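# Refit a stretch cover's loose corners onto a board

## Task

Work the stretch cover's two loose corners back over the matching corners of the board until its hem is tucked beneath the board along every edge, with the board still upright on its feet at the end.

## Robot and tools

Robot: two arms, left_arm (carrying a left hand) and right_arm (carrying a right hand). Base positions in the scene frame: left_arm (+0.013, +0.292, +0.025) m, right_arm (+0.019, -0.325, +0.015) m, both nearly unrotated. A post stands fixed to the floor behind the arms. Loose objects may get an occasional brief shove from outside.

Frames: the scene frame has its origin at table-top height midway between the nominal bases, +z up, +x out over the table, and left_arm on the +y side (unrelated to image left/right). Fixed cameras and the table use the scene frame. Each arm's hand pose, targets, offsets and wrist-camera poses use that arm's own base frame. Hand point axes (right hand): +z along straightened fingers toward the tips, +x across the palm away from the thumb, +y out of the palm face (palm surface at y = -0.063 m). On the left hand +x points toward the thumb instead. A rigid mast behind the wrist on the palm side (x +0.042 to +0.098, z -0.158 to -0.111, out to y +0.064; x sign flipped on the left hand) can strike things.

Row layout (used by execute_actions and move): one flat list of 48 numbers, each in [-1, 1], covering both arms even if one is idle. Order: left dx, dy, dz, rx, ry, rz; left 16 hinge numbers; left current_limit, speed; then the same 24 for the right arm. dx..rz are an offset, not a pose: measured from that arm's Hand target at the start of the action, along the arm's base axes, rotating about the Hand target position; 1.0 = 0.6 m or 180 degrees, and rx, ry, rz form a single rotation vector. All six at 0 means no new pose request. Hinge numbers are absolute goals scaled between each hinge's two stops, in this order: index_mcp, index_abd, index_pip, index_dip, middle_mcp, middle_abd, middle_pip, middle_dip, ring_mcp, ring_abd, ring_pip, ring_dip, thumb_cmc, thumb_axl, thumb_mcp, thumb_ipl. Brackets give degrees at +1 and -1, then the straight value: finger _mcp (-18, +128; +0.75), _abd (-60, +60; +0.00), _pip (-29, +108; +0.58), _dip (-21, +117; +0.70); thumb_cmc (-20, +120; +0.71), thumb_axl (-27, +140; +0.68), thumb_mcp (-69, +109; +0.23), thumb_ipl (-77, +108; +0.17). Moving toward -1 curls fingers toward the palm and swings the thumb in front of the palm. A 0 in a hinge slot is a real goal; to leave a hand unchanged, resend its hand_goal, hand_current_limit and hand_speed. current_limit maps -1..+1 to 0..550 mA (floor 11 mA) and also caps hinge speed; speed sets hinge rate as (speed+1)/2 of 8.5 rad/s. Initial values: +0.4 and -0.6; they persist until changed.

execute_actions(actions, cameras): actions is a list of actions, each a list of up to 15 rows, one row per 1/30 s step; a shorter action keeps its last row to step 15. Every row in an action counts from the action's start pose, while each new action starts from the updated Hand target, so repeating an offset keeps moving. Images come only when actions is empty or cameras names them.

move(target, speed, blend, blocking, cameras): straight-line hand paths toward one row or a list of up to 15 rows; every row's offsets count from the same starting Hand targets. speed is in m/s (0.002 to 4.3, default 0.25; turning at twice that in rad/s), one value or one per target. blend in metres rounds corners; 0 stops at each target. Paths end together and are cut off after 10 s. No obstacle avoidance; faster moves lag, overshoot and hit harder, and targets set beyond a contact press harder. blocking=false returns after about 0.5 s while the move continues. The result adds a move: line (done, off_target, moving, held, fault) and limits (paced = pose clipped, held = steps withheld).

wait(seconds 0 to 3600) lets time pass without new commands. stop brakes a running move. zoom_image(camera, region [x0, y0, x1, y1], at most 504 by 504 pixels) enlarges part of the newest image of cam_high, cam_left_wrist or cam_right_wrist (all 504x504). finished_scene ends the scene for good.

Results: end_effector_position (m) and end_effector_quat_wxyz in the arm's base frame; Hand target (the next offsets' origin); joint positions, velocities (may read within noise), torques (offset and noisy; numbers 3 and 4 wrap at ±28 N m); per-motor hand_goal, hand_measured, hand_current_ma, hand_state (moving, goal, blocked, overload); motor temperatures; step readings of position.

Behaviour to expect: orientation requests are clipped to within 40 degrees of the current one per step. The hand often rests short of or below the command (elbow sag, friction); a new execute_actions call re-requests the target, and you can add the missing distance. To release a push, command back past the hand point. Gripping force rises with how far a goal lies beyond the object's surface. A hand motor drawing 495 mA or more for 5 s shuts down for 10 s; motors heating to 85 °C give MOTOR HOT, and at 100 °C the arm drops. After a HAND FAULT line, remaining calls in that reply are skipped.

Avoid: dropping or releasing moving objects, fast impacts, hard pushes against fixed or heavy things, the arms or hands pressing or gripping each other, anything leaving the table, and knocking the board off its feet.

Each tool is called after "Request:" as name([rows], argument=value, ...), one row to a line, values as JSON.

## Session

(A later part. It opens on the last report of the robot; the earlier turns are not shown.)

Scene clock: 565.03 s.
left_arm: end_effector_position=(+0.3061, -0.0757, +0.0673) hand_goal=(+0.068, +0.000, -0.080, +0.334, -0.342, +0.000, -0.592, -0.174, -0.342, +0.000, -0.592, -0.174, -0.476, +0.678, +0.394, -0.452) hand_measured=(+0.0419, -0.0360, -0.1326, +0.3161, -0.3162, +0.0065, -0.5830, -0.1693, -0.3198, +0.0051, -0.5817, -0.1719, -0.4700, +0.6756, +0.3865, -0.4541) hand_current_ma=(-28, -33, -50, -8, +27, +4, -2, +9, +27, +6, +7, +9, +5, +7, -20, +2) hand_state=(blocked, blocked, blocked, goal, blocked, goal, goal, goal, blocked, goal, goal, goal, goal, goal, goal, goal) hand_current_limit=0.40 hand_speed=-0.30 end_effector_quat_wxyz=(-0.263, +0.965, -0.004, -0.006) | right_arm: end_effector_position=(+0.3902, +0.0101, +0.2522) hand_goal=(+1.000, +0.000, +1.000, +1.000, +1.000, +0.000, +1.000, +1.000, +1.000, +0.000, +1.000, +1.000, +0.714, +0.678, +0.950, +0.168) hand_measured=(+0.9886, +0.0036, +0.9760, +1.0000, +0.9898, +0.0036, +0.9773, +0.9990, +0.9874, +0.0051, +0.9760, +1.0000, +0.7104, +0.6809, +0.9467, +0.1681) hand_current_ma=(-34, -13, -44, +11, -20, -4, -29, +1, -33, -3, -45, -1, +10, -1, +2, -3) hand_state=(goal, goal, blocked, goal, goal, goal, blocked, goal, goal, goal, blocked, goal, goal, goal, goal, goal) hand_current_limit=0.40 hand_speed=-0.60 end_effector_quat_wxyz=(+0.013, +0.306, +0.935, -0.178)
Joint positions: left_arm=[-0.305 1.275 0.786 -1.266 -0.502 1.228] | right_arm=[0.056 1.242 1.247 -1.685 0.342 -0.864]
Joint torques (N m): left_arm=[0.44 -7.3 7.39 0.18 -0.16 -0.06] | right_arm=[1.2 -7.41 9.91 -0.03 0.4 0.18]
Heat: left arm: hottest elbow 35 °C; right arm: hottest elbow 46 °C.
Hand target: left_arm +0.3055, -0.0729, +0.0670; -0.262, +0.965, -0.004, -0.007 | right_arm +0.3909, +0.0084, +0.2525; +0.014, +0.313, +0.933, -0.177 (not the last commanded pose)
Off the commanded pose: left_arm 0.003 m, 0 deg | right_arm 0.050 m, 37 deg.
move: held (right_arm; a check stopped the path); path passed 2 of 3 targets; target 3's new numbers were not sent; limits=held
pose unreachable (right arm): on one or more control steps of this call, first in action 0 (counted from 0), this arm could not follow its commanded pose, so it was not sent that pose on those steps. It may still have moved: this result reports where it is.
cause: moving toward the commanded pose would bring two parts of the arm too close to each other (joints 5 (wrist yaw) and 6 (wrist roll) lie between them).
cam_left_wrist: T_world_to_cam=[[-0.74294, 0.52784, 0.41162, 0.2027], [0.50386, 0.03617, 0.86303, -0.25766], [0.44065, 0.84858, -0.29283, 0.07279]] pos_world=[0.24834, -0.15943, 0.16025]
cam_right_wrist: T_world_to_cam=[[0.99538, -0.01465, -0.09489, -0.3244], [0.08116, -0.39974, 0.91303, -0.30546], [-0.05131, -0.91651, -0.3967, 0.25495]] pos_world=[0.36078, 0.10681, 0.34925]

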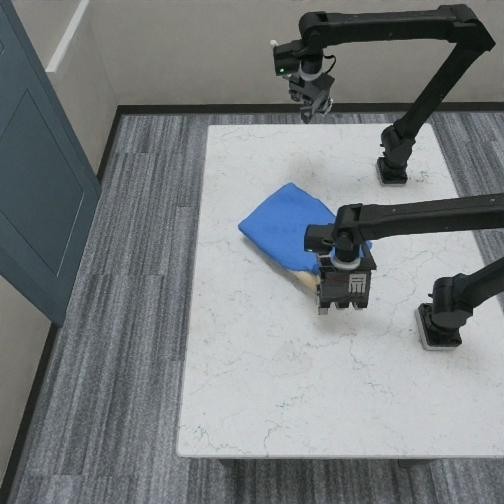

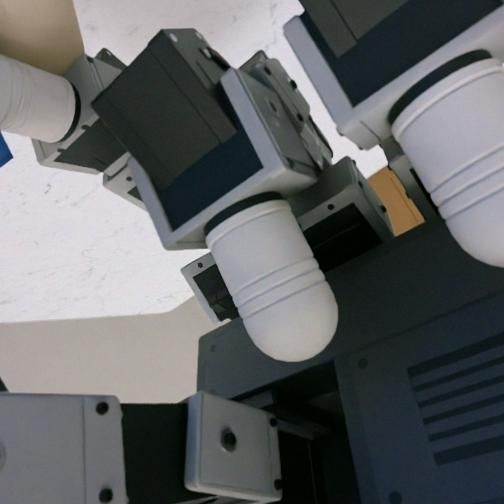

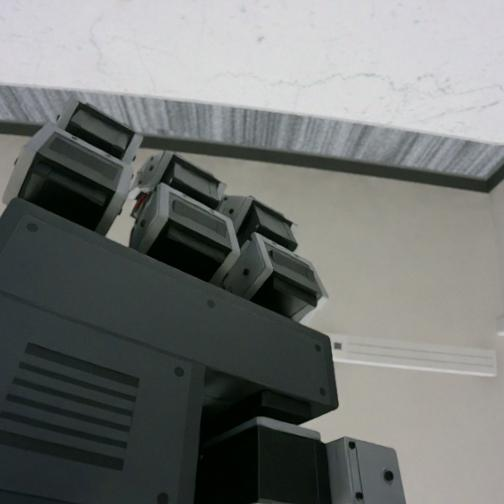

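Request:
move(target=[0,0,0,0,0,0, 0.0685,0,-0.0803,0.3333,-0.3425,0,-0.5912,-0.1739,-0.3425,0,-0.5912,-0.1739,-0.477,0.678,0.3933,-0.453,0.4,-0.3, 0,0,0,0,0,0, 0.0685,0,-0.0803,0.3333,-0.3425,0,-0.5912,-0.1739,-0.3425,0,-0.5912,-0.1739,-0.477,0.678,0.3933,-0.453,0.4,-0.3], speed=0.25, cameras=["cam_right_wrist"])

Scene clock: 568.47 s.
left_arm: end_effector_position=(+0.3061, -0.0757, +0.0673) hand_goal=(+0.068, +0.000, -0.080, +0.334, -0.342, +0.000, -0.592, -0.174, -0.342, +0.000, -0.592, -0.174, -0.476, +0.678, +0.394, -0.452) hand_measured=(+0.0419, -0.0360, -0.1326, +0.3174, -0.3162, +0.0065, -0.5830, -0.1693, -0.3198, +0.0051, -0.5817, -0.1719, -0.4700, +0.6756, +0.3855, -0.4531) hand_current_ma=(-30, -32, -55, -16, +32, +3, +3, +12, +27, +6, +8, +10, +2, +6, -20, +0) hand_state=(blocked, blocked, blocked, goal, blocked, goal, goal, goal, blocked, goal, goal, goal, goal, goal, goal, goal) hand_current_limit=0.40 hand_speed=-0.30 end_effector_quat_wxyz=(-0.263, +0.965, -0.004, -0.006) | right_arm: end_effector_position=(+0.3902, +0.0101, +0.2522) hand_goal=(+0.068, +0.000, -0.080, +0.334, -0.342, +0.000, -0.592, -0.174, -0.342, +0.000, -0.592, -0.174, -0.476, +0.678, +0.394, -0.452) hand_measured=(+0.0709, -0.0023, -0.0800, +0.3314, -0.3343, -0.0052, -0.5920, -0.1757, -0.3319, -0.0008, -0.5920, -0.1782, -0.4826, +0.6809, +0.3865, -0.4550) hand_current_ma=(-16, -2, -4, -4, +14, +12, +3, -9, +17, -3, +14, +7, -30, -8, -16, -3) hand_state=(goal, goal, goal, goal, goal, goal, goal, goal, goal, goal, goal, goal, goal, goal, goal, goal) hand_current_limit=0.40 hand_speed=-0.30 end_effector_quat_wxyz=(+0.013, +0.307, +0.935, -0.177)
Joint positions: left_arm=[-0.305 1.275 0.786 -1.266 -0.502 1.228] | right_arm=[0.055 1.242 1.247 -1.685 0.34 -0.863]
Joint torques (N m): left_arm=[0.44 -7.18 7.39 0.18 -0.16 -0.06] | right_arm=[1.26 -7.59 10.09 0.16 0.17 0.24]
Heat: left arm: hottest elbow 35 °C; right arm: hottest elbow 45 °C.
Hand target: left_arm +0.3055, -0.0729, +0.0670; -0.262, +0.965, -0.004, -0.007 | right_arm +0.3909, +0.0084, +0.2525; +0.014, +0.313, +0.933, -0.177
Off the commanded pose: left_arm 0.003 m, 0 deg | right_arm 0.002 m, 1 deg.
move: done
cam_right_wrist: T_world_to_cam=[[0.99538, -0.01688, -0.09456, -0.32446], [0.07984, -0.40191, 0.91219, -0.30473], [-0.0534, -0.91553, -0.3987, 0.25621]] pos_world=[0.36097, 0.10661, 0.34945]

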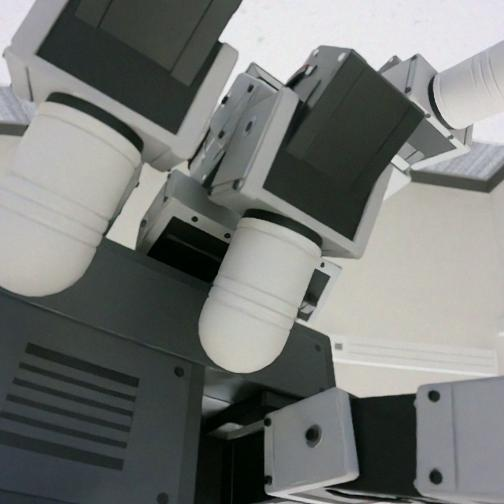

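Request:
move([
  [0,0.003,0.015,0,0,0, 0.0685,0,-0.0803,0.3333,-0.3425,0,-0.5912,-0.1739,-0.3425,0,-0.5912,-0.1739,-0.477,0.678,0.3933,-0.453,0.4,-0.3, 0,0,0,0,0,0, 0.0685,0,-0.0803,0.3333,-0.3425,0,-0.5912,-0.1739,-0.3425,0,-0.5912,-0.1739,-0.477,0.678,0.3933,-0.453,0.4,-0.3],
  [0,-0.075,0.015,0,0,0, 0.0685,0,-0.0803,0.3333,-0.3425,0,-0.5912,-0.1739,-0.3425,0,-0.5912,-0.1739,-0.477,0.678,0.3933,-0.453,0.4,-0.3, 0,0,0,0,0,0, 0.0685,0,-0.0803,0.3333,-0.3425,0,-0.5912,-0.1739,-0.3425,0,-0.5912,-0.1739,-0.477,0.678,0.3933,-0.453,0.4,-0.3],
], speed=0.08, cameras=["cam_high","cam_left_wrist"])

Request:
zoom_image(camera="cam_high", region=[270, 200, 390, 320])

Scene clock: 576.23 s.
left_arm: end_effector_position=(+0.3015, -0.0967, +0.0777) hand_goal=(+0.068, +0.000, -0.080, +0.334, -0.342, +0.000, -0.592, -0.174, -0.342, +0.000, -0.592, -0.174, -0.476, +0.678, +0.394, -0.452) hand_measured=(+0.1806, -0.0125, -0.1416, +0.2715, -0.3162, +0.0065, -0.5830, -0.1693, -0.3198, +0.0051, -0.5804, -0.1719, -0.4713, +0.6746, +0.3865, -0.4531) hand_current_ma=(+134, -16, -64, -65, +28, +5, +2, +15, +26, +5, +13, +13, +3, +5, -21, +0) hand_state=(blocked, goal, blocked, blocked, blocked, goal, goal, goal, blocked, goal, goal, goal, goal, goal, goal, goal) hand_current_limit=0.40 hand_speed=-0.30 end_effector_quat_wxyz=(-0.275, +0.961, +0.018, -0.005) | right_arm: end_effector_position=(+0.3902, +0.0101, +0.2522) hand_goal=(+0.068, +0.000, -0.080, +0.334, -0.342, +0.000, -0.592, -0.174, -0.342, +0.000, -0.592, -0.174, -0.476, +0.678, +0.394, -0.452) hand_measured=(+0.0721, -0.0023, -0.0787, +0.3314, -0.3343, -0.0052, -0.5920, -0.1757, -0.3319, -0.0008, -0.5920, -0.1770, -0.4826, +0.6820, +0.3865, -0.4550) hand_current_ma=(-4, -19, -10, +6, +27, +2, +4, +0, +7, -4, +10, -5, -20, -11, -24, -1) hand_state=(goal, goal, goal, goal, goal, goal, goal, goal, goal, goal, goal, goal, goal, goal, goal, goal) hand_current_limit=0.40 hand_speed=-0.30 end_effector_quat_wxyz=(+0.013, +0.307, +0.935, -0.177)
Joint positions: left_arm=[-0.396 1.286 0.82 -1.361 -0.501 1.071] | right_arm=[0.055 1.242 1.247 -1.685 0.34 -0.863]
Joint torques (N m): left_arm=[-3.43 -4.6 10.02 0.25 1 0.01] | right_arm=[1.26 -7.59 10.07 0.17 0.17 0.24]
Heat: left arm: hottest elbow 35 °C; right arm: hottest elbow 45 °C.
Hand target: left_arm +0.3055, -0.1179, +0.0761; -0.262, +0.965, -0.004, -0.007 | right_arm +0.3909, +0.0084, +0.2525; +0.014, +0.313, +0.933, -0.177
Off the commanded pose: left_arm 0.022 m, 3 deg | right_arm 0.002 m, 1 deg.
move: off_target (left_arm)
cam_left_wrist: T_world_to_cam=[[-0.77078, 0.48427, 0.414, 0.21005], [0.49011, 0.03551, 0.87094, -0.26014], [0.40706, 0.8742, -0.26471, 0.10611]] pos_world=[0.24621, -0.18525, 0.1677]

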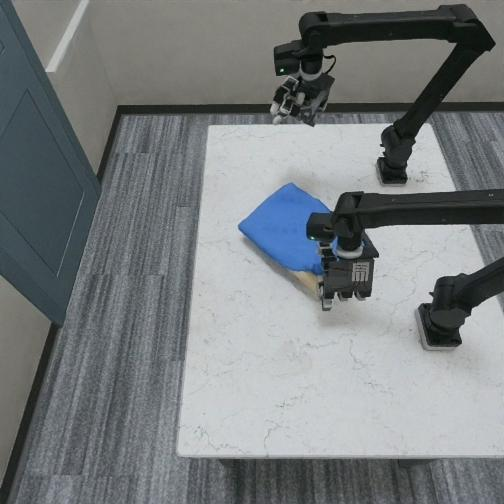

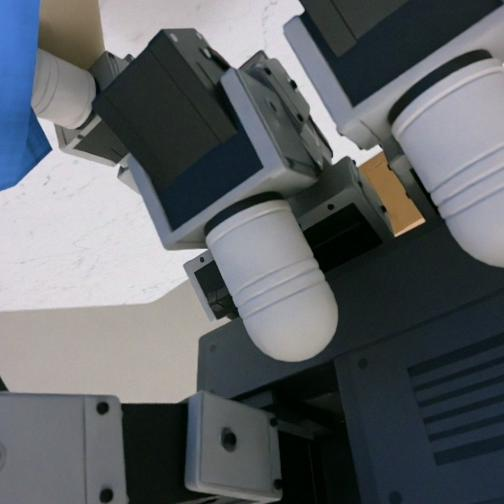

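Scaled by 4.200 from the camera's image (finer frame: 720x720).

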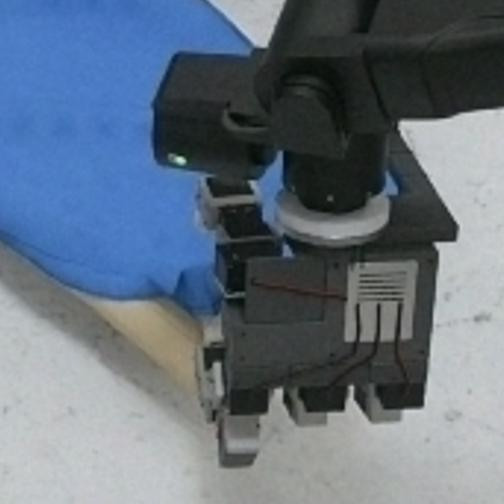

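Request:
move([
  [0,0.05,0.005,0,0,0, 0.0685,0,-0.0803,0.3333,-0.3425,0,-0.5912,-0.1739,-0.3425,0,-0.5912,-0.1739,-0.477,0.678,0.3933,-0.453,0.4,-0.3, 0,0,0,0,0,0, 0.0685,0,-0.0803,0.3333,-0.3425,0,-0.5912,-0.1739,-0.3425,0,-0.5912,-0.1739,-0.477,0.678,0.3933,-0.453,0.4,-0.3],
  [0,0.17,0.06,0,0,0, 0.0685,0,-0.0803,0.3333,-0.3425,0,-0.5912,-0.1739,-0.3425,0,-0.5912,-0.1739,-0.477,0.678,0.3933,-0.453,0.4,-0.3, 0,0,0,0,0,0, 0.0685,0,-0.0803,0.3333,-0.3425,0,-0.5912,-0.1739,-0.3425,0,-0.5912,-0.1739,-0.477,0.678,0.3933,-0.453,0.4,-0.3],
], speed=0.15, blend=0.02, cameras=["cam_high","cam_left_wrist"])

Request:
zoom_image(camera="cam_high", region=[230, 170, 390, 330])

Scene clock: 591.30 s.
left_arm: end_effector_position=(+0.3006, -0.0159, +0.1083) hand_goal=(+0.068, +0.000, -0.080, +0.334, -0.342, +0.000, -0.592, -0.174, -0.342, +0.000, -0.592, -0.174, -0.476, +0.678, +0.394, -0.452) hand_measured=(+0.1071, -0.0052, -0.0813, +0.3238, -0.3162, +0.0065, -0.5830, -0.1693, -0.3198, +0.0051, -0.5804, -0.1719, -0.4700, +0.6756, +0.3865, -0.4531) hand_current_ma=(+46, -11, +5, -1, +30, +5, -1, +12, +27, +5, +6, +12, +4, +7, -20, -1) hand_state=(blocked, goal, goal, goal, blocked, goal, goal, goal, blocked, goal, goal, goal, goal, goal, goal, goal) hand_current_limit=0.40 hand_speed=-0.30 end_effector_quat_wxyz=(-0.265, +0.964, -0.005, -0.017) | right_arm: end_effector_position=(+0.3902, +0.0101, +0.2522) hand_goal=(+0.068, +0.000, -0.080, +0.334, -0.342, +0.000, -0.592, -0.174, -0.342, +0.000, -0.592, -0.174, -0.476, +0.678, +0.394, -0.452) hand_measured=(+0.0709, -0.0023, -0.0787, +0.3314, -0.3343, -0.0052, -0.5920, -0.1757, -0.3319, -0.0008, -0.5932, -0.1782, -0.4839, +0.6809, +0.3865, -0.4560) hand_current_ma=(-15, -10, +3, -7, +31, +4, +4, +9, -6, -6, -10, -12, -12, +6, -22, -3) hand_state=(goal, goal, goal, goal, goal, goal, goal, goal, goal, goal, goal, goal, goal, goal, goal, goal) hand_current_limit=0.40 hand_speed=-0.30 end_effector_quat_wxyz=(+0.013, +0.307, +0.935, -0.177)
Joint positions: left_arm=[-0.109 1.164 0.817 -1.322 -0.53 1.445] | right_arm=[0.055 1.242 1.247 -1.685 0.34 -0.863]
Joint torques (N m): left_arm=[0.03 -6.48 8.91 0.66 -0.08 -0.02] | right_arm=[1.32 -7.59 10.09 0.17 0.17 0.24]
Heat: left arm: hottest elbow 36 °C; right arm: hottest elbow 44 °C.
Hand target: left_arm +0.3055, -0.0159, +0.1120; -0.262, +0.965, -0.004, -0.007 | right_arm +0.3909, +0.0084, +0.2525; +0.014, +0.313, +0.933, -0.177
Off the commanded pose: left_arm 0.006 m, 1 deg | right_arm 0.002 m, 1 deg.
move: done; blend cut to 0.0151 m at target 1
cam_left_wrist: T_world_to_cam=[[-0.73686, 0.5221, 0.42949, 0.14627], [0.52146, 0.03462, 0.85257, -0.29667], [0.43025, 0.85218, -0.29776, 0.04028]] pos_world=[0.24515, -0.10043, 0.2021]

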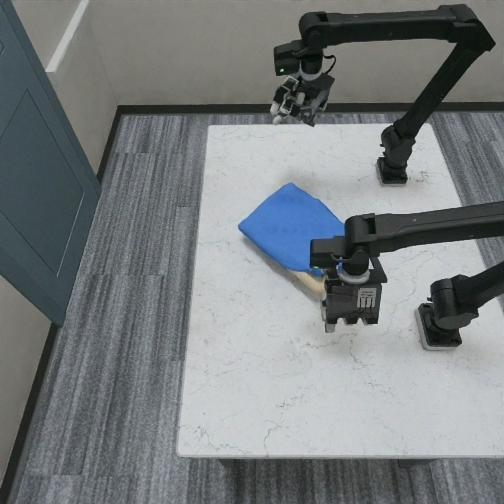

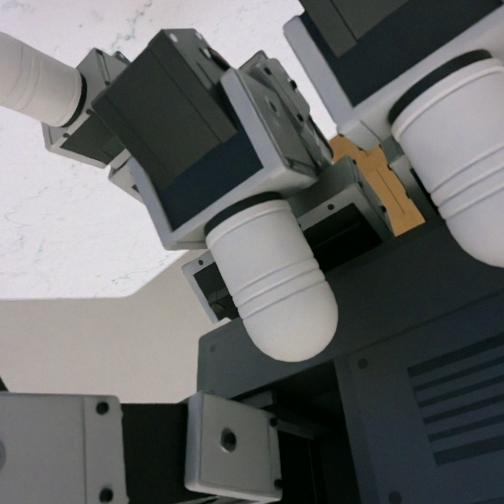

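Scaled by 3.150 from the camera's image (finer frame: 720x720).

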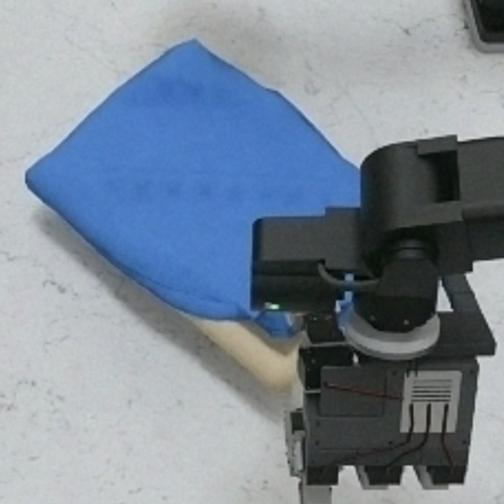

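Request:
move([
  [0,0.18,0.15,0,0,0, 0.0685,0,-0.0803,0.3333,-0.3425,0,-0.5912,-0.1739,-0.3425,0,-0.5912,-0.1739,-0.477,0.678,0.3933,-0.453,0.4,-0.3, 0.1,0.05,0.05,0,0,0, 1,0,1,1,1,0,1,1,1,0,1,1,0.714,0.678,0.7,0.168,0.4,-0.3],
], speed=0.25, cameras=["cam_high"])

Request:
zoom_image(camera="cam_high", region=[280, 220, 380, 320])

Scene clock: 606.77 s.
left_arm: end_effector_position=(+0.2994, +0.0899, +0.1891) hand_goal=(+0.068, +0.000, -0.080, +0.334, -0.342, +0.000, -0.592, -0.174, -0.342, +0.000, -0.592, -0.174, -0.476, +0.678, +0.394, -0.452) hand_measured=(+0.1010, -0.0052, -0.0813, +0.3238, -0.3162, +0.0065, -0.5830, -0.1693, -0.3198, +0.0051, -0.5804, -0.1706, -0.4713, +0.6756, +0.3865, -0.4531) hand_current_ma=(+38, -16, +4, +0, +29, +1, +0, +8, +24, +6, +8, +11, +1, +3, -17, +1) hand_state=(blocked, goal, goal, goal, blocked, goal, goal, goal, blocked, goal, goal, goal, goal, goal, goal, goal) hand_current_limit=0.40 hand_speed=-0.30 end_effector_quat_wxyz=(-0.262, +0.965, -0.004, -0.015) | right_arm: end_effector_position=(+0.4382, +0.0347, +0.2700) hand_goal=(+1.000, +0.000, +1.000, +1.000, +1.000, +0.000, +1.000, +1.000, +1.000, +0.000, +1.000, +1.000, +0.714, +0.678, +0.700, +0.168) hand_measured=(+0.9922, -0.0023, +0.9760, +0.9990, +0.9935, -0.0052, +0.9760, +1.0000, +0.9910, -0.0023, +0.9773, +1.0000, +0.7129, +0.6809, +0.6973, +0.1691) hand_current_ma=(-20, -29, -46, -2, -24, -2, -48, -3, -25, +3, -35, +18, -4, -9, -1, +18) hand_state=(goal, goal, blocked, goal, goal, goal, blocked, goal, goal, goal, blocked, goal, goal, goal, goal, goal) hand_current_limit=0.40 hand_speed=-0.30 end_effector_quat_wxyz=(+0.031, +0.304, +0.938, -0.165)
Joint positions: left_arm=[0.263 1.083 0.975 -1.343 -0.518 1.873] | right_arm=[0.106 1.347 1.383 -1.688 0.328 -0.824]
Joint torques (N m): left_arm=[-0.09 -5.54 12.25 0.08 -0.06 -0.07] | right_arm=[2.08 -7.65 13.65 -0.18 0.42 0.21]
Heat: left arm: hottest elbow 36 °C; right arm: hottest elbow 43 °C.
Hand target: left_arm +0.3055, +0.0921, +0.2020; -0.262, +0.965, -0.004, -0.007 | right_arm +0.4509, +0.0384, +0.2824; +0.014, +0.313, +0.933, -0.177
Off the commanded pose: left_arm 0.014 m, 1 deg | right_arm 0.018 m, 3 deg.
joint sent to its limit (right arm) — joint 4 (wrist pitch), lower limit. The joint targets are off in orientation, not in position.
move: off_target (left_arm, right_arm)

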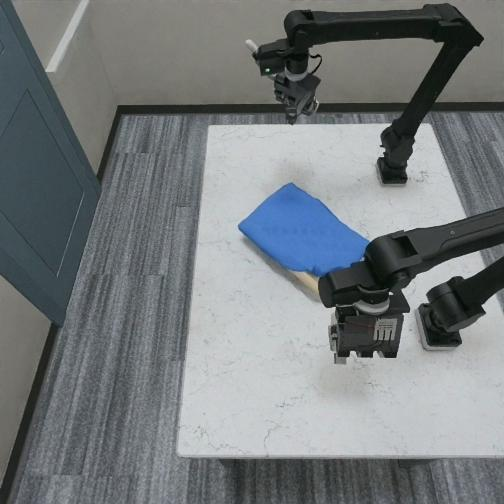

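Scaled by 5.040 from the camera's image (finer frame: 720x720).

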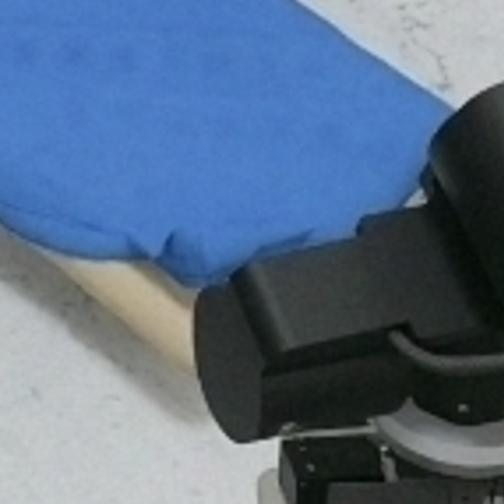

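Request:
move([
  [0,0.1,0.05,0,0,0, 0.0685,0,-0.0803,0.3333,-0.3425,0,-0.5912,-0.1739,-0.3425,0,-0.5912,-0.1739,-0.477,0.678,0.3933,-0.453,0.4,-0.3, 0.015,0.27,0.033,0.024,-0.062,-0.3, 1,0,1,1,1,0,1,1,1,0,1,1,0.714,0.678,0.7,0.168,0.4,-0.3],
  [0,0.2,0.1,0,0,0, 0.0685,0,-0.0803,0.3333,-0.3425,0,-0.5912,-0.1739,-0.3425,0,-0.5912,-0.1739,-0.477,0.678,0.3933,-0.453,0.4,-0.3, 0.032,0.603,-0.017,0.0479,-0.124,-0.6023, 1,0,1,1,1,0,1,1,1,0,1,1,0.714,0.678,0.7,0.168,0.4,-0.3],
  [0,0.2,0.1,0,0,0, 0.0685,0,-0.0803,0.3333,-0.3425,0,-0.5912,-0.1739,-0.3425,0,-0.5912,-0.1739,-0.477,0.678,0.3933,-0.453,0.4,-0.3, 0.0985,0.72,-0.125,0.0479,-0.124,-0.6023, 1,0,1,1,1,0,1,1,1,0,1,1,0.714,0.678,0.7,0.168,0.4,-0.3],
], speed=0.3, blend=0.04, cameras=["cam_high","cam_right_wrist"])

Request:
zoom_image(camera="cam_high", region=[280, 220, 380, 320])

Request:
zoom_image(camera="cam_right_wrist", region=[320, 160, 504, 344])

Scene clock: 619.43 s.
left_arm: end_effector_position=(+0.3014, +0.2036, +0.2496) hand_goal=(+0.068, +0.000, -0.080, +0.334, -0.342, +0.000, -0.592, -0.174, -0.342, +0.000, -0.592, -0.174, -0.476, +0.678, +0.394, -0.452) hand_measured=(+0.0998, -0.0066, -0.0800, +0.3238, -0.3162, +0.0065, -0.5830, -0.1693, -0.3198, +0.0051, -0.5804, -0.1719, -0.4713, +0.6756, +0.3865, -0.4531) hand_current_ma=(+38, -14, +6, +0, +28, +4, +1, +16, +26, +10, +8, +13, +0, +4, -19, +1) hand_state=(blocked, goal, goal, goal, blocked, goal, goal, goal, blocked, goal, goal, goal, goal, goal, goal, goal) hand_current_limit=0.40 hand_speed=-0.30 end_effector_quat_wxyz=(-0.278, +0.958, +0.064, -0.043) | right_arm: end_effector_position=(+0.5079, +0.4633, +0.1915) hand_goal=(+1.000, +0.000, +1.000, +1.000, +1.000, +0.000, +1.000, +1.000, +1.000, +0.000, +1.000, +1.000, +0.714, +0.678, +0.700, +0.168) hand_measured=(+0.9935, -0.0023, +0.9760, +1.0000, +0.9935, -0.0066, +0.9773, +1.0000, +0.9910, -0.0008, +0.9773, +1.0000, +0.7180, +0.6767, +0.6973, +0.1691) hand_current_ma=(-16, +1, -37, -2, -17, -10, -54, -8, -22, +7, -39, +11, +0, -17, +1, +17) hand_state=(goal, goal, blocked, goal, goal, goal, blocked, goal, goal, goal, blocked, goal, goal, goal, goal, goal) hand_current_limit=0.40 hand_speed=-0.30 end_effector_quat_wxyz=(-0.017, +0.952, +0.301, +0.043)
Joint positions: left_arm=[0.556 1.192 1.211 -1.382 -0.534 2.049] | right_arm=[0.856 2.319 2.526 -1.688 0.016 1.814]
Joint torques (N m): left_arm=[0.44 -6.53 13.09 0.18 -0.36 -0.06] | right_arm=[1.9 -20.54 13.76 0.13 0.11 0.21]
Heat: left arm: hottest elbow 37 °C; right arm: hottest elbow 44 °C.
Hand target: left_arm +0.3055, +0.2121, +0.2619; -0.262, +0.965, -0.004, -0.008 | right_arm +0.5101, +0.4705, +0.2076; +0.000, +0.958, +0.285, +0.001
Off the commanded pose: left_arm 0.016 m, 9 deg | right_arm 0.017 m, 6 deg.
joint sent to its limit (left arm) — joint 6 (wrist roll), upper limit. The joint targets are off in orientation, not in position.
joint sent to its limit (right arm) — joint 4 (wrist pitch), lower limit. The joint targets are off in orientation, not in position.
move: off_target (left_arm, right_arm)
cam_right_wrist: T_world_to_cam=[[-0.313, -0.94567, -0.08801, 0.65395], [-0.70541, 0.16942, 0.68825, 0.10051], [-0.63595, 0.27751, -0.72011, 0.45791]] pos_world=[0.56679, 0.47432, 0.31812]

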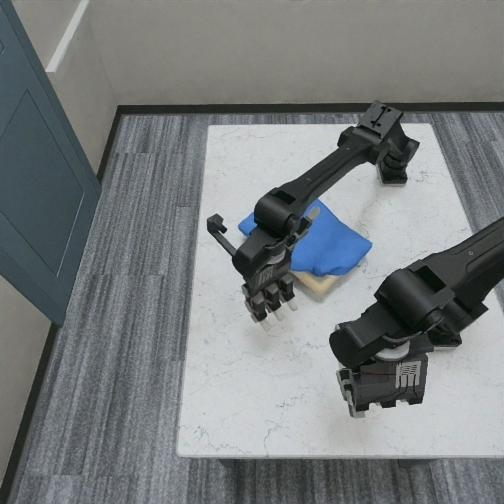

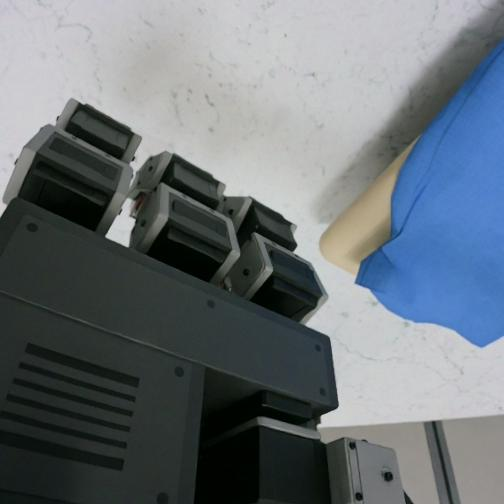

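Scaled by 5.040 from the camera's image (finer frame: 720x720).

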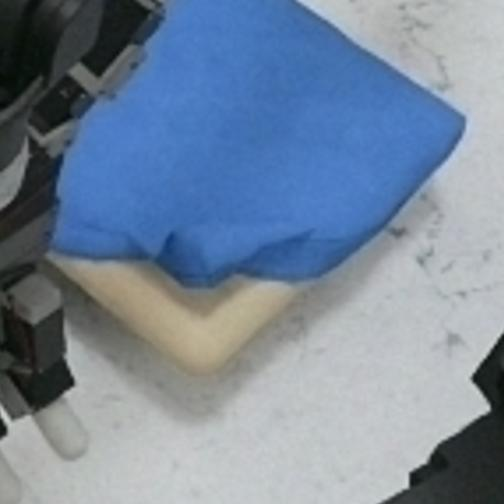

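Scaled by 2.739 from the camera's image (finer frame: 720x720).

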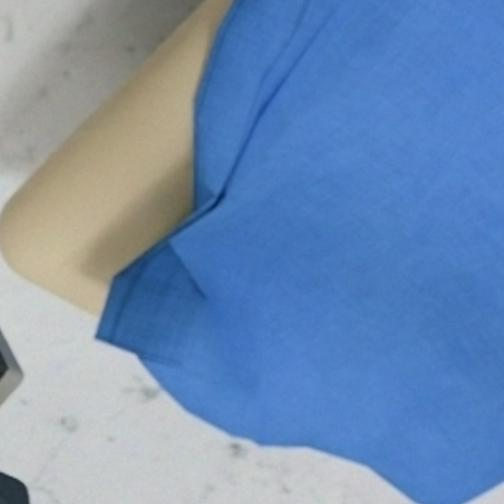

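Request:
move(target=[0,0,0,0,0,0, 0.0685,0,-0.0803,0.3333,-0.3425,0,-0.5912,-0.1739,-0.3425,0,-0.5912,-0.1739,-0.477,0.678,0.3933,-0.453,0.4,-0.3, 0.077,-0.093,0,0,0,-0.089, 1,0,1,1,1,0,1,1,1,0,1,1,0.714,0.678,0.7,0.168,0.4,-0.3], speed=0.2, cameras=["cam_high","cam_right_wrist"])

Request:
zoom_image(camera="cam_right_wrist", region=[320, 180, 504, 364])

Scene clock: 656.07 s.
left_arm: end_effector_position=(+0.3014, +0.2036, +0.2496) hand_goal=(+0.068, +0.000, -0.080, +0.334, -0.342, +0.000, -0.592, -0.174, -0.342, +0.000, -0.592, -0.174, -0.476, +0.678, +0.394, -0.452) hand_measured=(+0.0998, -0.0052, -0.0813, +0.3238, -0.3162, +0.0065, -0.5830, -0.1693, -0.3198, +0.0051, -0.5804, -0.1719, -0.4713, +0.6756, +0.3865, -0.4531) hand_current_ma=(+41, -15, +7, +3, +28, +6, -1, +12, +28, +4, +13, +7, +0, +4, -22, -1) hand_state=(blocked, goal, goal, goal, blocked, goal, goal, goal, blocked, goal, goal, goal, goal, goal, goal, goal) hand_current_limit=0.40 hand_speed=-0.30 end_effector_quat_wxyz=(-0.278, +0.958, +0.064, -0.043) | right_arm: end_effector_position=(+0.5514, +0.4073, +0.2114) hand_goal=(+1.000, +0.000, +1.000, +1.000, +1.000, +0.000, +1.000, +1.000, +1.000, +0.000, +1.000, +1.000, +0.714, +0.678, +0.700, +0.168) hand_measured=(+0.9935, -0.0023, +0.9760, +1.0000, +0.9935, -0.0052, +0.9773, +1.0000, +0.9910, -0.0008, +0.9773, +1.0000, +0.7092, +0.6809, +0.6973, +0.1691) hand_current_ma=(-26, -16, -61, -15, -1, +10, -37, +1, -12, +1, -65, +9, -2, -5, +9, +13) hand_state=(goal, goal, blocked, goal, goal, goal, blocked, goal, goal, goal, blocked, goal, goal, goal, goal, goal) hand_current_limit=0.40 hand_speed=-0.30 end_effector_quat_wxyz=(-0.033, +0.983, +0.170, +0.069)
Joint positions: left_arm=[0.556 1.192 1.211 -1.382 -0.534 2.049] | right_arm=[0.744 2.32 2.589 -1.688 0.02 1.971]
Joint torques (N m): left_arm=[0.44 -6.59 13.09 0.2 -0.36 -0.06] | right_arm=[1.61 -18.61 13.94 0.31 0.03 0.22]
Heat: left arm: hottest elbow 39 °C; right arm: hottest elbow 46 °C.
Hand target: left_arm +0.3055, +0.2121, +0.2619; -0.262, +0.965, -0.004, -0.008 | right_arm +0.5562, +0.4147, +0.2076; +0.000, +0.989, +0.149, +0.001
Off the commanded pose: left_arm 0.016 m, 9 deg | right_arm 0.010 m, 9 deg.
joint sent to its limit (left arm) — joint 6 (wrist roll), upper limit. The joint targets are off in orientation, not in position.
joint sent to its limit (right arm) — joint 4 (wrist pitch), lower limit. The joint targets are off in orientation, not in position.
move: off_target (right_arm)
cam_right_wrist: T_world_to_cam=[[-0.54821, -0.82224, -0.15293, 0.70952], [-0.66334, 0.31611, 0.67827, 0.04608], [-0.50936, 0.47328, -0.71872, 0.36562]] pos_world=[0.60576, 0.39579, 0.34004]

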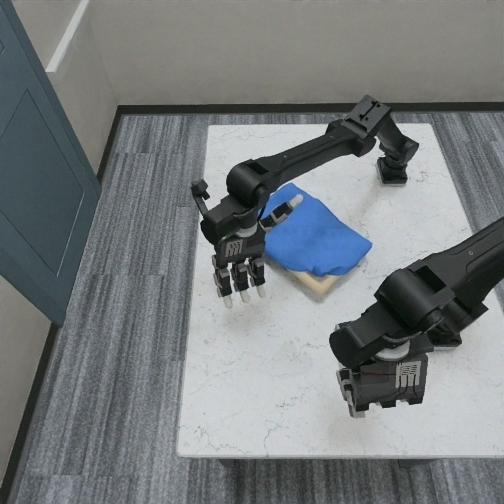

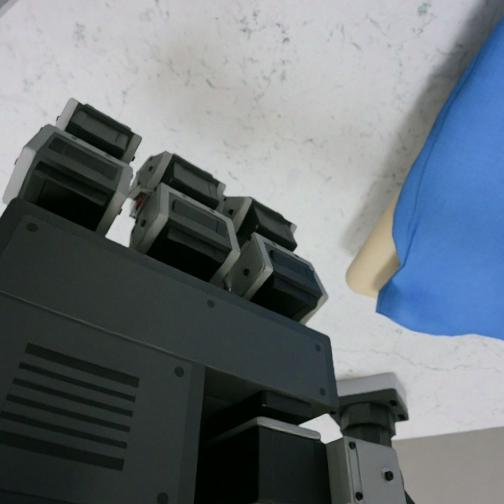

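Scaled by 2.739 from the camera's image (finer frame: 720x720).

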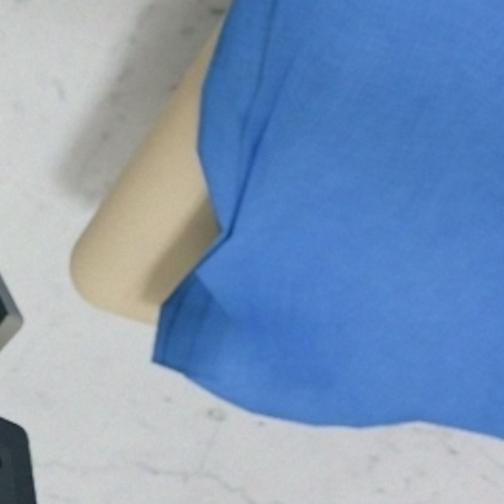

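Request:
move([
  [0.0183,-0.32,-0.203,0,0,0, 0.0685,0,-0.0803,0.3333,-0.3425,0,-0.5912,-0.1739,-0.3425,0,-0.5912,-0.1739,-0.477,0.678,0.337,-0.319,0.4,-0.3, 0,0,0,0,0,0, 1,0,1,1,1,0,1,1,1,0,1,1,0.714,0.678,0.7,0.168,0.4,-0.3],
  [0.0183,-0.4085,-0.2898,0,0,0, 0.0685,0,-0.0803,0.3333,-0.3425,0,-0.5912,-0.1739,-0.3425,0,-0.5912,-0.1739,-0.477,0.678,0.337,-0.319,0.4,-0.3, 0,0,0,0,0,0, 1,0,1,1,1,0,1,1,1,0,1,1,0.714,0.678,0.7,0.168,0.4,-0.3],
], speed=0.25, blend=0.03, cameras=["cam_high","cam_right_wrist"])

Request:
zoom_image(camera="cam_right_wrist", region=[320, 180, 504, 364])

Scene clock: 673.33 s.
left_arm: end_effector_position=(+0.3113, -0.0316, +0.0880) hand_goal=(+0.068, +0.000, -0.080, +0.334, -0.342, +0.000, -0.592, -0.174, -0.342, +0.000, -0.592, -0.174, -0.476, +0.678, +0.338, -0.318) hand_measured=(+0.0998, -0.0052, -0.0813, +0.3250, -0.3162, +0.0065, -0.5830, -0.1693, -0.3198, +0.0051, -0.5804, -0.1719, -0.4663, +0.6756, +0.3301, -0.3283) hand_current_ma=(+37, -14, +6, +4, +29, +1, +0, +18, +25, +2, +11, +13, +7, +8, -20, -12) hand_state=(blocked, goal, goal, goal, blocked, goal, goal, goal, blocked, goal, goal, goal, goal, goal, goal, goal) hand_current_limit=0.40 hand_speed=-0.30 end_effector_quat_wxyz=(-0.262, +0.965, -0.008, -0.014) | right_arm: end_effector_position=(+0.5513, +0.4073, +0.2114) hand_goal=(+1.000, +0.000, +1.000, +1.000, +1.000, +0.000, +1.000, +1.000, +1.000, +0.000, +1.000, +1.000, +0.714, +0.678, +0.700, +0.168) hand_measured=(+0.9935, -0.0023, +0.9760, +1.0000, +0.9935, -0.0052, +0.9773, +1.0000, +0.9910, -0.0008, +0.9773, +0.9990, +0.7092, +0.6809, +0.6983, +0.1691) hand_current_ma=(-25, -7, -55, +1, -16, +3, -47, -7, -24, -2, -37, -4, -6, -10, -1, +15) hand_state=(goal, goal, blocked, goal, goal, goal, blocked, goal, goal, goal, blocked, goal, goal, goal, goal, goal) hand_current_limit=0.40 hand_speed=-0.30 end_effector_quat_wxyz=(-0.033, +0.983, +0.169, +0.069)
Joint positions: left_arm=[-0.153 1.225 0.807 -1.268 -0.52 1.403] | right_arm=[0.744 2.32 2.589 -1.688 0.02 1.972]
Joint torques (N m): left_arm=[-0.67 -6.18 8.49 0.59 -0.26 -0.27] | right_arm=[1.67 -18.61 13.96 0.31 0.04 0.2]
Heat: left arm: hottest elbow 39 °C; right arm: hottest elbow 46 °C.
Hand target: left_arm +0.3165, -0.0330, +0.0882; -0.262, +0.965, -0.004, -0.007 | right_arm +0.5562, +0.4147, +0.2076; +0.000, +0.989, +0.149, +0.001
Off the commanded pose: left_arm 0.005 m, 1 deg | right_arm 0.010 m, 9 deg.
joint sent to its limit (right arm) — joint 4 (wrist pitch), lower limit. The joint targets are off in orientation, not in position.
move: done
cam_right_wrist: T_world_to_cam=[[-0.54919, -0.82157, -0.15301, 0.70974], [-0.66288, 0.31676, 0.67842, 0.04545], [-0.5089, 0.47401, -0.71857, 0.365]] pos_world=[0.60566, 0.39569, 0.34004]

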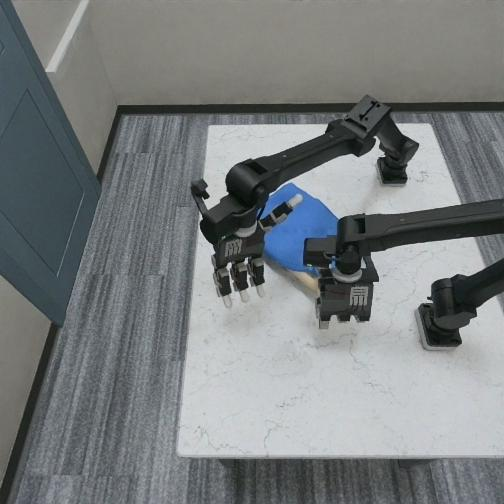

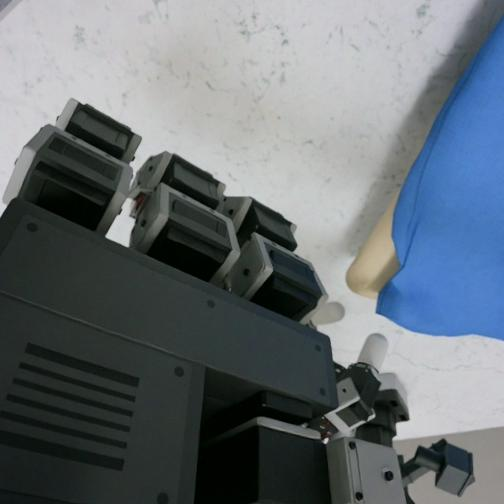

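Scaled by 2.739 from the camera's image (finer frame: 720x720).

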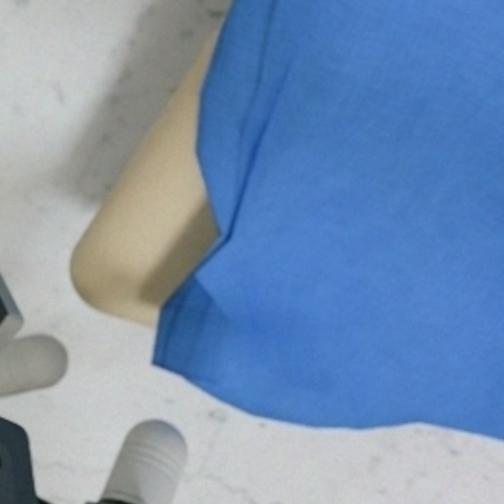

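Request:
move([
  [0.004,-0.03,-0.028,0,0,0, 0.0685,0,-0.0803,0.3333,-0.3425,0,-0.5912,-0.1739,-0.3425,0,-0.5912,-0.1739,-0.477,0.678,0.337,-0.319,0.4,-0.3, 0,0,0,0,0,0, 1,0,1,1,1,0,1,1,1,0,1,1,0.714,0.678,0.7,0.168,0.4,-0.3],
  [0.004,-0.11,-0.028,0,0,0, 0.0685,0,-0.0803,0.3333,-0.3425,0,-0.5912,-0.1739,-0.3425,0,-0.5912,-0.1739,-0.477,0.678,0.337,-0.319,0.4,-0.3, 0,0,0,0,0,0, 1,0,1,1,1,0,1,1,1,0,1,1,0.714,0.678,0.7,0.168,0.4,-0.3],
], speed=0.08, blend=0.01, cameras=["cam_high","cam_right_wrist"])

Request:
zoom_image(camera="cam_right_wrist", region=[320, 180, 504, 364])

Scene clock: 685.37 s.
left_arm: end_effector_position=(+0.3148, -0.0851, +0.0712) hand_goal=(+0.068, +0.000, -0.080, +0.334, -0.342, +0.000, -0.592, -0.174, -0.342, +0.000, -0.592, -0.174, -0.476, +0.678, +0.338, -0.318) hand_measured=(+0.0938, -0.0228, -0.1313, +0.3034, -0.3150, +0.0051, -0.5830, -0.1693, -0.3198, +0.0036, -0.5804, -0.1719, -0.4713, +0.6756, +0.3301, -0.3273) hand_current_ma=(+32, -30, -49, -24, +30, +3, +4, +16, +26, +6, +4, +10, +0, +3, -18, -13) hand_state=(blocked, blocked, blocked, blocked, blocked, goal, goal, goal, blocked, goal, goal, goal, goal, goal, goal, goal) hand_current_limit=0.40 hand_speed=-0.30 end_effector_quat_wxyz=(-0.269, +0.963, +0.010, -0.005) | right_arm: end_effector_position=(+0.5513, +0.4073, +0.2114) hand_goal=(+1.000, +0.000, +1.000, +1.000, +1.000, +0.000, +1.000, +1.000, +1.000, +0.000, +1.000, +1.000, +0.714, +0.678, +0.700, +0.168) hand_measured=(+0.9935, -0.0023, +0.9760, +0.9990, +0.9935, -0.0052, +0.9773, +1.0000, +0.9910, -0.0008, +0.9760, +1.0000, +0.7092, +0.6809, +0.6983, +0.1691) hand_current_ma=(-21, -13, -56, +11, -21, -9, -45, -5, -7, -9, -36, -12, +1, -3, -3, +5) hand_state=(goal, goal, blocked, goal, goal, goal, blocked, goal, goal, goal, blocked, goal, goal, goal, goal, goal) hand_current_limit=0.40 hand_speed=-0.30 end_effector_quat_wxyz=(-0.033, +0.983, +0.169, +0.069)
Joint positions: left_arm=[-0.336 1.306 0.822 -1.299 -0.505 1.16] | right_arm=[0.744 2.32 2.589 -1.688 0.02 1.972]
Joint torques (N m): left_arm=[-2.73 -5.42 9.85 -0.16 0.5 -0.14] | right_arm=[1.67 -18.61 13.94 0.31 0.04 0.2]
Heat: left arm: hottest elbow 39 °C; right arm: hottest elbow 46 °C.
Hand target: left_arm +0.3189, -0.0990, +0.0713; -0.262, +0.965, -0.004, -0.008 | right_arm +0.5562, +0.4147, +0.2076; +0.000, +0.989, +0.149, +0.001
Off the commanded pose: left_arm 0.015 m, 2 deg | right_arm 0.010 m, 9 deg.
joint sent to its limit (right arm) — joint 4 (wrist pitch), lower limit. The joint targets are off in orientation, not in position.
move: off_target (left_arm)
cam_right_wrist: T_world_to_cam=[[-0.54919, -0.82157, -0.15301, 0.70974], [-0.66288, 0.31676, 0.67842, 0.04545], [-0.5089, 0.47401, -0.71857, 0.365]] pos_world=[0.60566, 0.39569, 0.34004]

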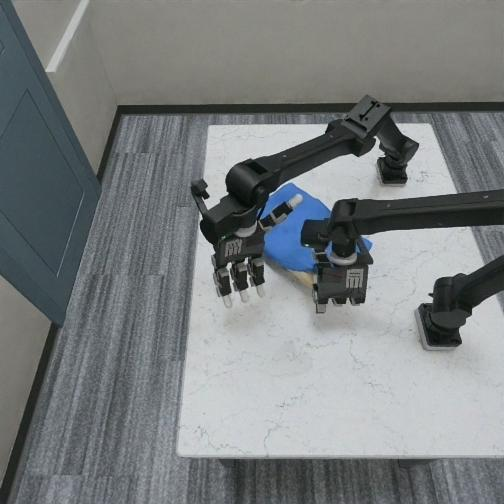

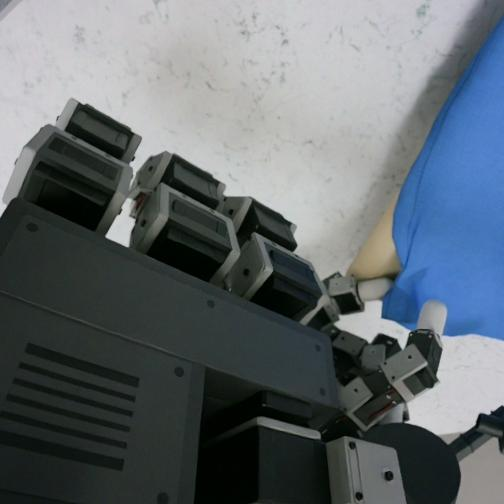

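Scaled by 2.739 from the camera's image (finer frame: 720x720).

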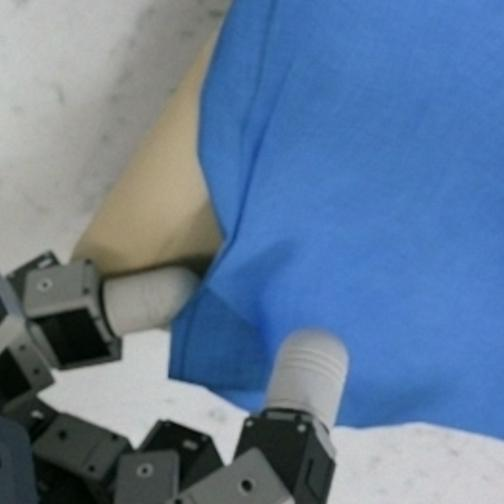

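Request:
move(target=[0,0.012,0,0,0,0, 0.0685,0,-0.0803,0.3333,-0.3425,0,-0.5912,-0.1739,-0.3425,0,-0.5912,-0.1739,-0.477,0.678,-0.281,-0.373,0.75,-0.6, 0,0,0,0,0,0, 1,0,1,1,1,0,1,1,1,0,1,1,0.714,0.678,0.7,0.168,0.4,-0.3], speed=0.05, cameras=["cam_high","cam_right_wrist"])

Request:
zoom_image(camera="cam_right_wrist", region=[320, 180, 504, 364])

Scene clock: 693.27 s.
left_arm: end_effector_position=(+0.3150, -0.0854, +0.0715) hand_goal=(+0.068, +0.000, -0.080, +0.334, -0.342, +0.000, -0.592, -0.174, -0.342, +0.000, -0.592, -0.174, -0.476, +0.678, -0.280, -0.372) hand_measured=(+0.1010, -0.0272, -0.1313, +0.3046, -0.3162, +0.0051, -0.5830, -0.1693, -0.3198, +0.0051, -0.5804, -0.1719, -0.4650, +0.6767, -0.0281, -0.3207) hand_current_ma=(+40, -32, -51, -24, +27, +4, -1, +13, +27, +5, +9, +11, +4, +10, +364, +82) hand_state=(blocked, blocked, blocked, blocked, blocked, goal, goal, goal, blocked, goal, goal, goal, goal, goal, blocked, blocked) hand_current_limit=0.75 hand_speed=-0.60 end_effector_quat_wxyz=(-0.269, +0.963, +0.008, -0.005) | right_arm: end_effector_position=(+0.5513, +0.4073, +0.2114) hand_goal=(+1.000, +0.000, +1.000, +1.000, +1.000, +0.000, +1.000, +1.000, +1.000, +0.000, +1.000, +1.000, +0.714, +0.678, +0.700, +0.168) hand_measured=(+0.9935, -0.0023, +0.9760, +1.0000, +0.9935, -0.0052, +0.9773, +1.0000, +0.9910, -0.0008, +0.9773, +1.0000, +0.7092, +0.6809, +0.6973, +0.1691) hand_current_ma=(-17, +10, -65, -6, -1, +17, -26, +6, -10, +11, -35, +9, -11, -9, -4, +16) hand_state=(goal, goal, blocked, goal, goal, goal, blocked, goal, goal, goal, blocked, goal, goal, goal, goal, goal) hand_current_limit=0.40 hand_speed=-0.30 end_effector_quat_wxyz=(-0.033, +0.983, +0.169, +0.069)
Joint positions: left_arm=[-0.336 1.306 0.823 -1.299 -0.505 1.164] | right_arm=[0.744 2.32 2.589 -1.688 0.02 1.972]
Joint torques (N m): left_arm=[-0.79 -6.01 9.11 0.24 0.29 0.1] | right_arm=[1.73 -18.61 13.97 0.31 0.04 0.2]
Heat: left arm: hottest elbow 39 °C; right arm: hottest elbow 47 °C.
Hand target: left_arm +0.3189, -0.0918, +0.0713; -0.262, +0.965, -0.004, -0.008 | right_arm +0.5562, +0.4147, +0.2076; +0.000, +0.989, +0.149, +0.001
Off the commanded pose: left_arm 0.007 m, 2 deg | right_arm 0.010 m, 9 deg.
joint sent to its limit (right arm) — joint 4 (wrist pitch), lower limit. The joint targets are off in orientation, not in position.
move: done
cam_right_wrist: T_world_to_cam=[[-0.54919, -0.82157, -0.15301, 0.70974], [-0.66288, 0.31676, 0.67842, 0.04545], [-0.5089, 0.47401, -0.71857, 0.365]] pos_world=[0.60566, 0.39569, 0.34004]

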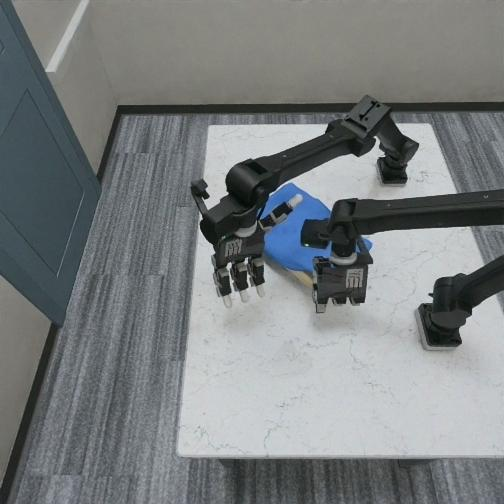

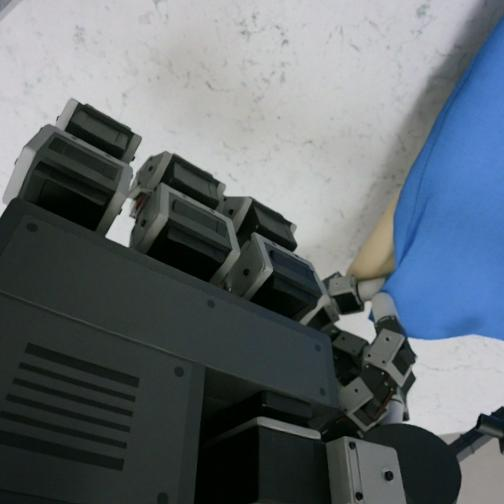

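Scaled by 2.739 from the camera's image (finer frame: 720x720).

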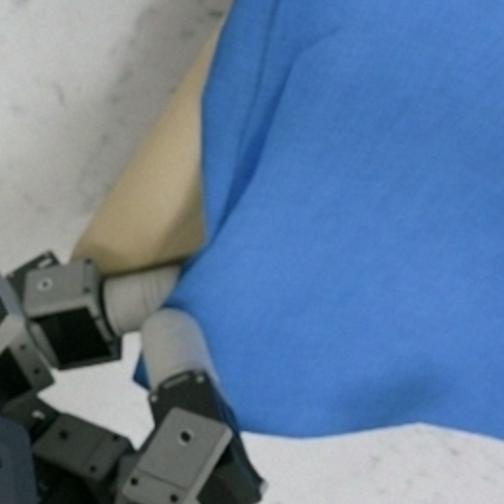

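Request:
move(target=[0,0.055,0.012,0,0,0, 0.0685,0,-0.0803,0.3333,-0.3425,0,-0.5912,-0.1739,-0.3425,0,-0.5912,-0.1739,-0.477,0.678,-0.281,-0.373,0.75,-0.6, 0,0,0,0,0,0, 1,0,1,1,1,0,1,1,1,0,1,1,0.714,0.678,0.7,0.168,0.4,-0.3], speed=0.05, cameras=["cam_high","cam_right_wrist"])

Request:
zoom_image(camera="cam_right_wrist", region=[320, 180, 504, 364])

Scene clock: 697.07 s.
left_arm: end_effector_position=(+0.3171, -0.0606, +0.0772) hand_goal=(+0.068, +0.000, -0.080, +0.334, -0.342, +0.000, -0.592, -0.174, -0.342, +0.000, -0.592, -0.174, -0.476, +0.678, -0.280, -0.372) hand_measured=(+0.0854, -0.0154, -0.0838, +0.3225, -0.3162, +0.0065, -0.5830, -0.1693, -0.3198, +0.0065, -0.5817, -0.1719, -0.4688, +0.6788, -0.2785, -0.3569) hand_current_ma=(+20, -24, +4, -4, +23, +3, -1, +12, +27, +5, +10, +9, +5, +13, -6, +26) hand_state=(goal, goal, goal, goal, blocked, goal, goal, goal, blocked, goal, goal, goal, goal, goal, goal, goal) hand_current_limit=0.75 hand_speed=-0.60 end_effector_quat_wxyz=(-0.264, +0.965, -0.005, -0.013) | right_arm: end_effector_position=(+0.5513, +0.4073, +0.2114) hand_goal=(+1.000, +0.000, +1.000, +1.000, +1.000, +0.000, +1.000, +1.000, +1.000, +0.000, +1.000, +1.000, +0.714, +0.678, +0.700, +0.168) hand_measured=(+0.9922, -0.0023, +0.9760, +1.0000, +0.9935, -0.0052, +0.9773, +1.0000, +0.9922, -0.0008, +0.9773, +1.0000, +0.7092, +0.6809, +0.6973, +0.1691) hand_current_ma=(-8, -17, -65, -9, -24, +10, -30, -11, -17, -2, -40, +0, +3, +17, +10, +14) hand_state=(goal, goal, blocked, goal, goal, goal, blocked, goal, goal, goal, blocked, goal, goal, goal, goal, goal) hand_current_limit=0.40 hand_speed=-0.30 end_effector_quat_wxyz=(-0.033, +0.983, +0.169, +0.069)
Joint positions: left_arm=[-0.246 1.283 0.823 -1.279 -0.51 1.291] | right_arm=[0.744 2.32 2.589 -1.688 0.02 1.972]
Joint torques (N m): left_arm=[0.21 -7.94 7.51 0.55 -0.29 -0.04] | right_arm=[1.73 -18.61 13.96 0.31 0.04 0.2]
Heat: left arm: hottest elbow 39 °C; right arm: hottest elbow 47 °C.
Hand target: left_arm +0.3188, -0.0588, +0.0785; -0.262, +0.965, -0.004, -0.008 | right_arm +0.5562, +0.4147, +0.2076; +0.000, +0.989, +0.149, +0.001
Off the commanded pose: left_arm 0.003 m, 1 deg | right_arm 0.010 m, 9 deg.
joint sent to its limit (right arm) — joint 4 (wrist pitch), lower limit. The joint targets are off in orientation, not in position.
move: done
cam_right_wrist: T_world_to_cam=[[-0.54919, -0.82157, -0.15301, 0.70974], [-0.66288, 0.31676, 0.67842, 0.04545], [-0.5089, 0.47401, -0.71857, 0.365]] pos_world=[0.60566, 0.39569, 0.34004]

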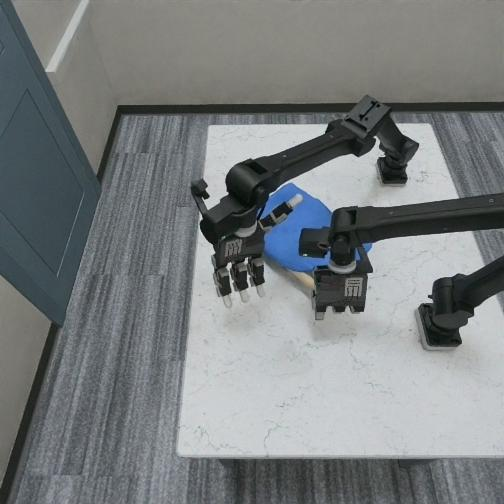

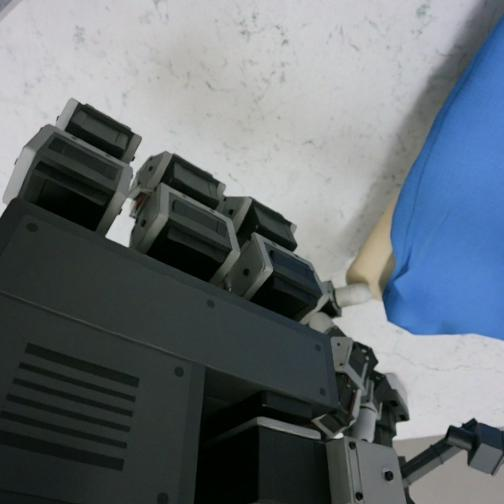

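Scaled by 2.739 from the camera's image (finer frame: 720x720).

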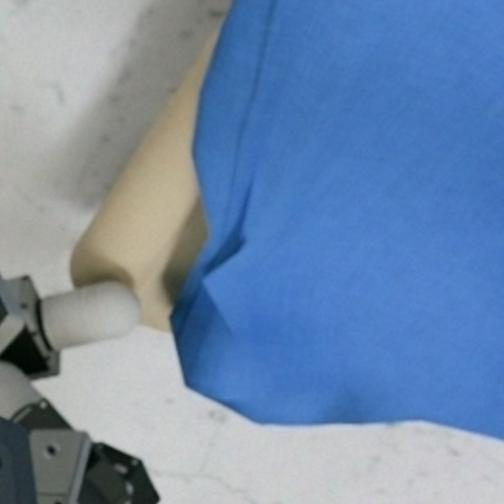

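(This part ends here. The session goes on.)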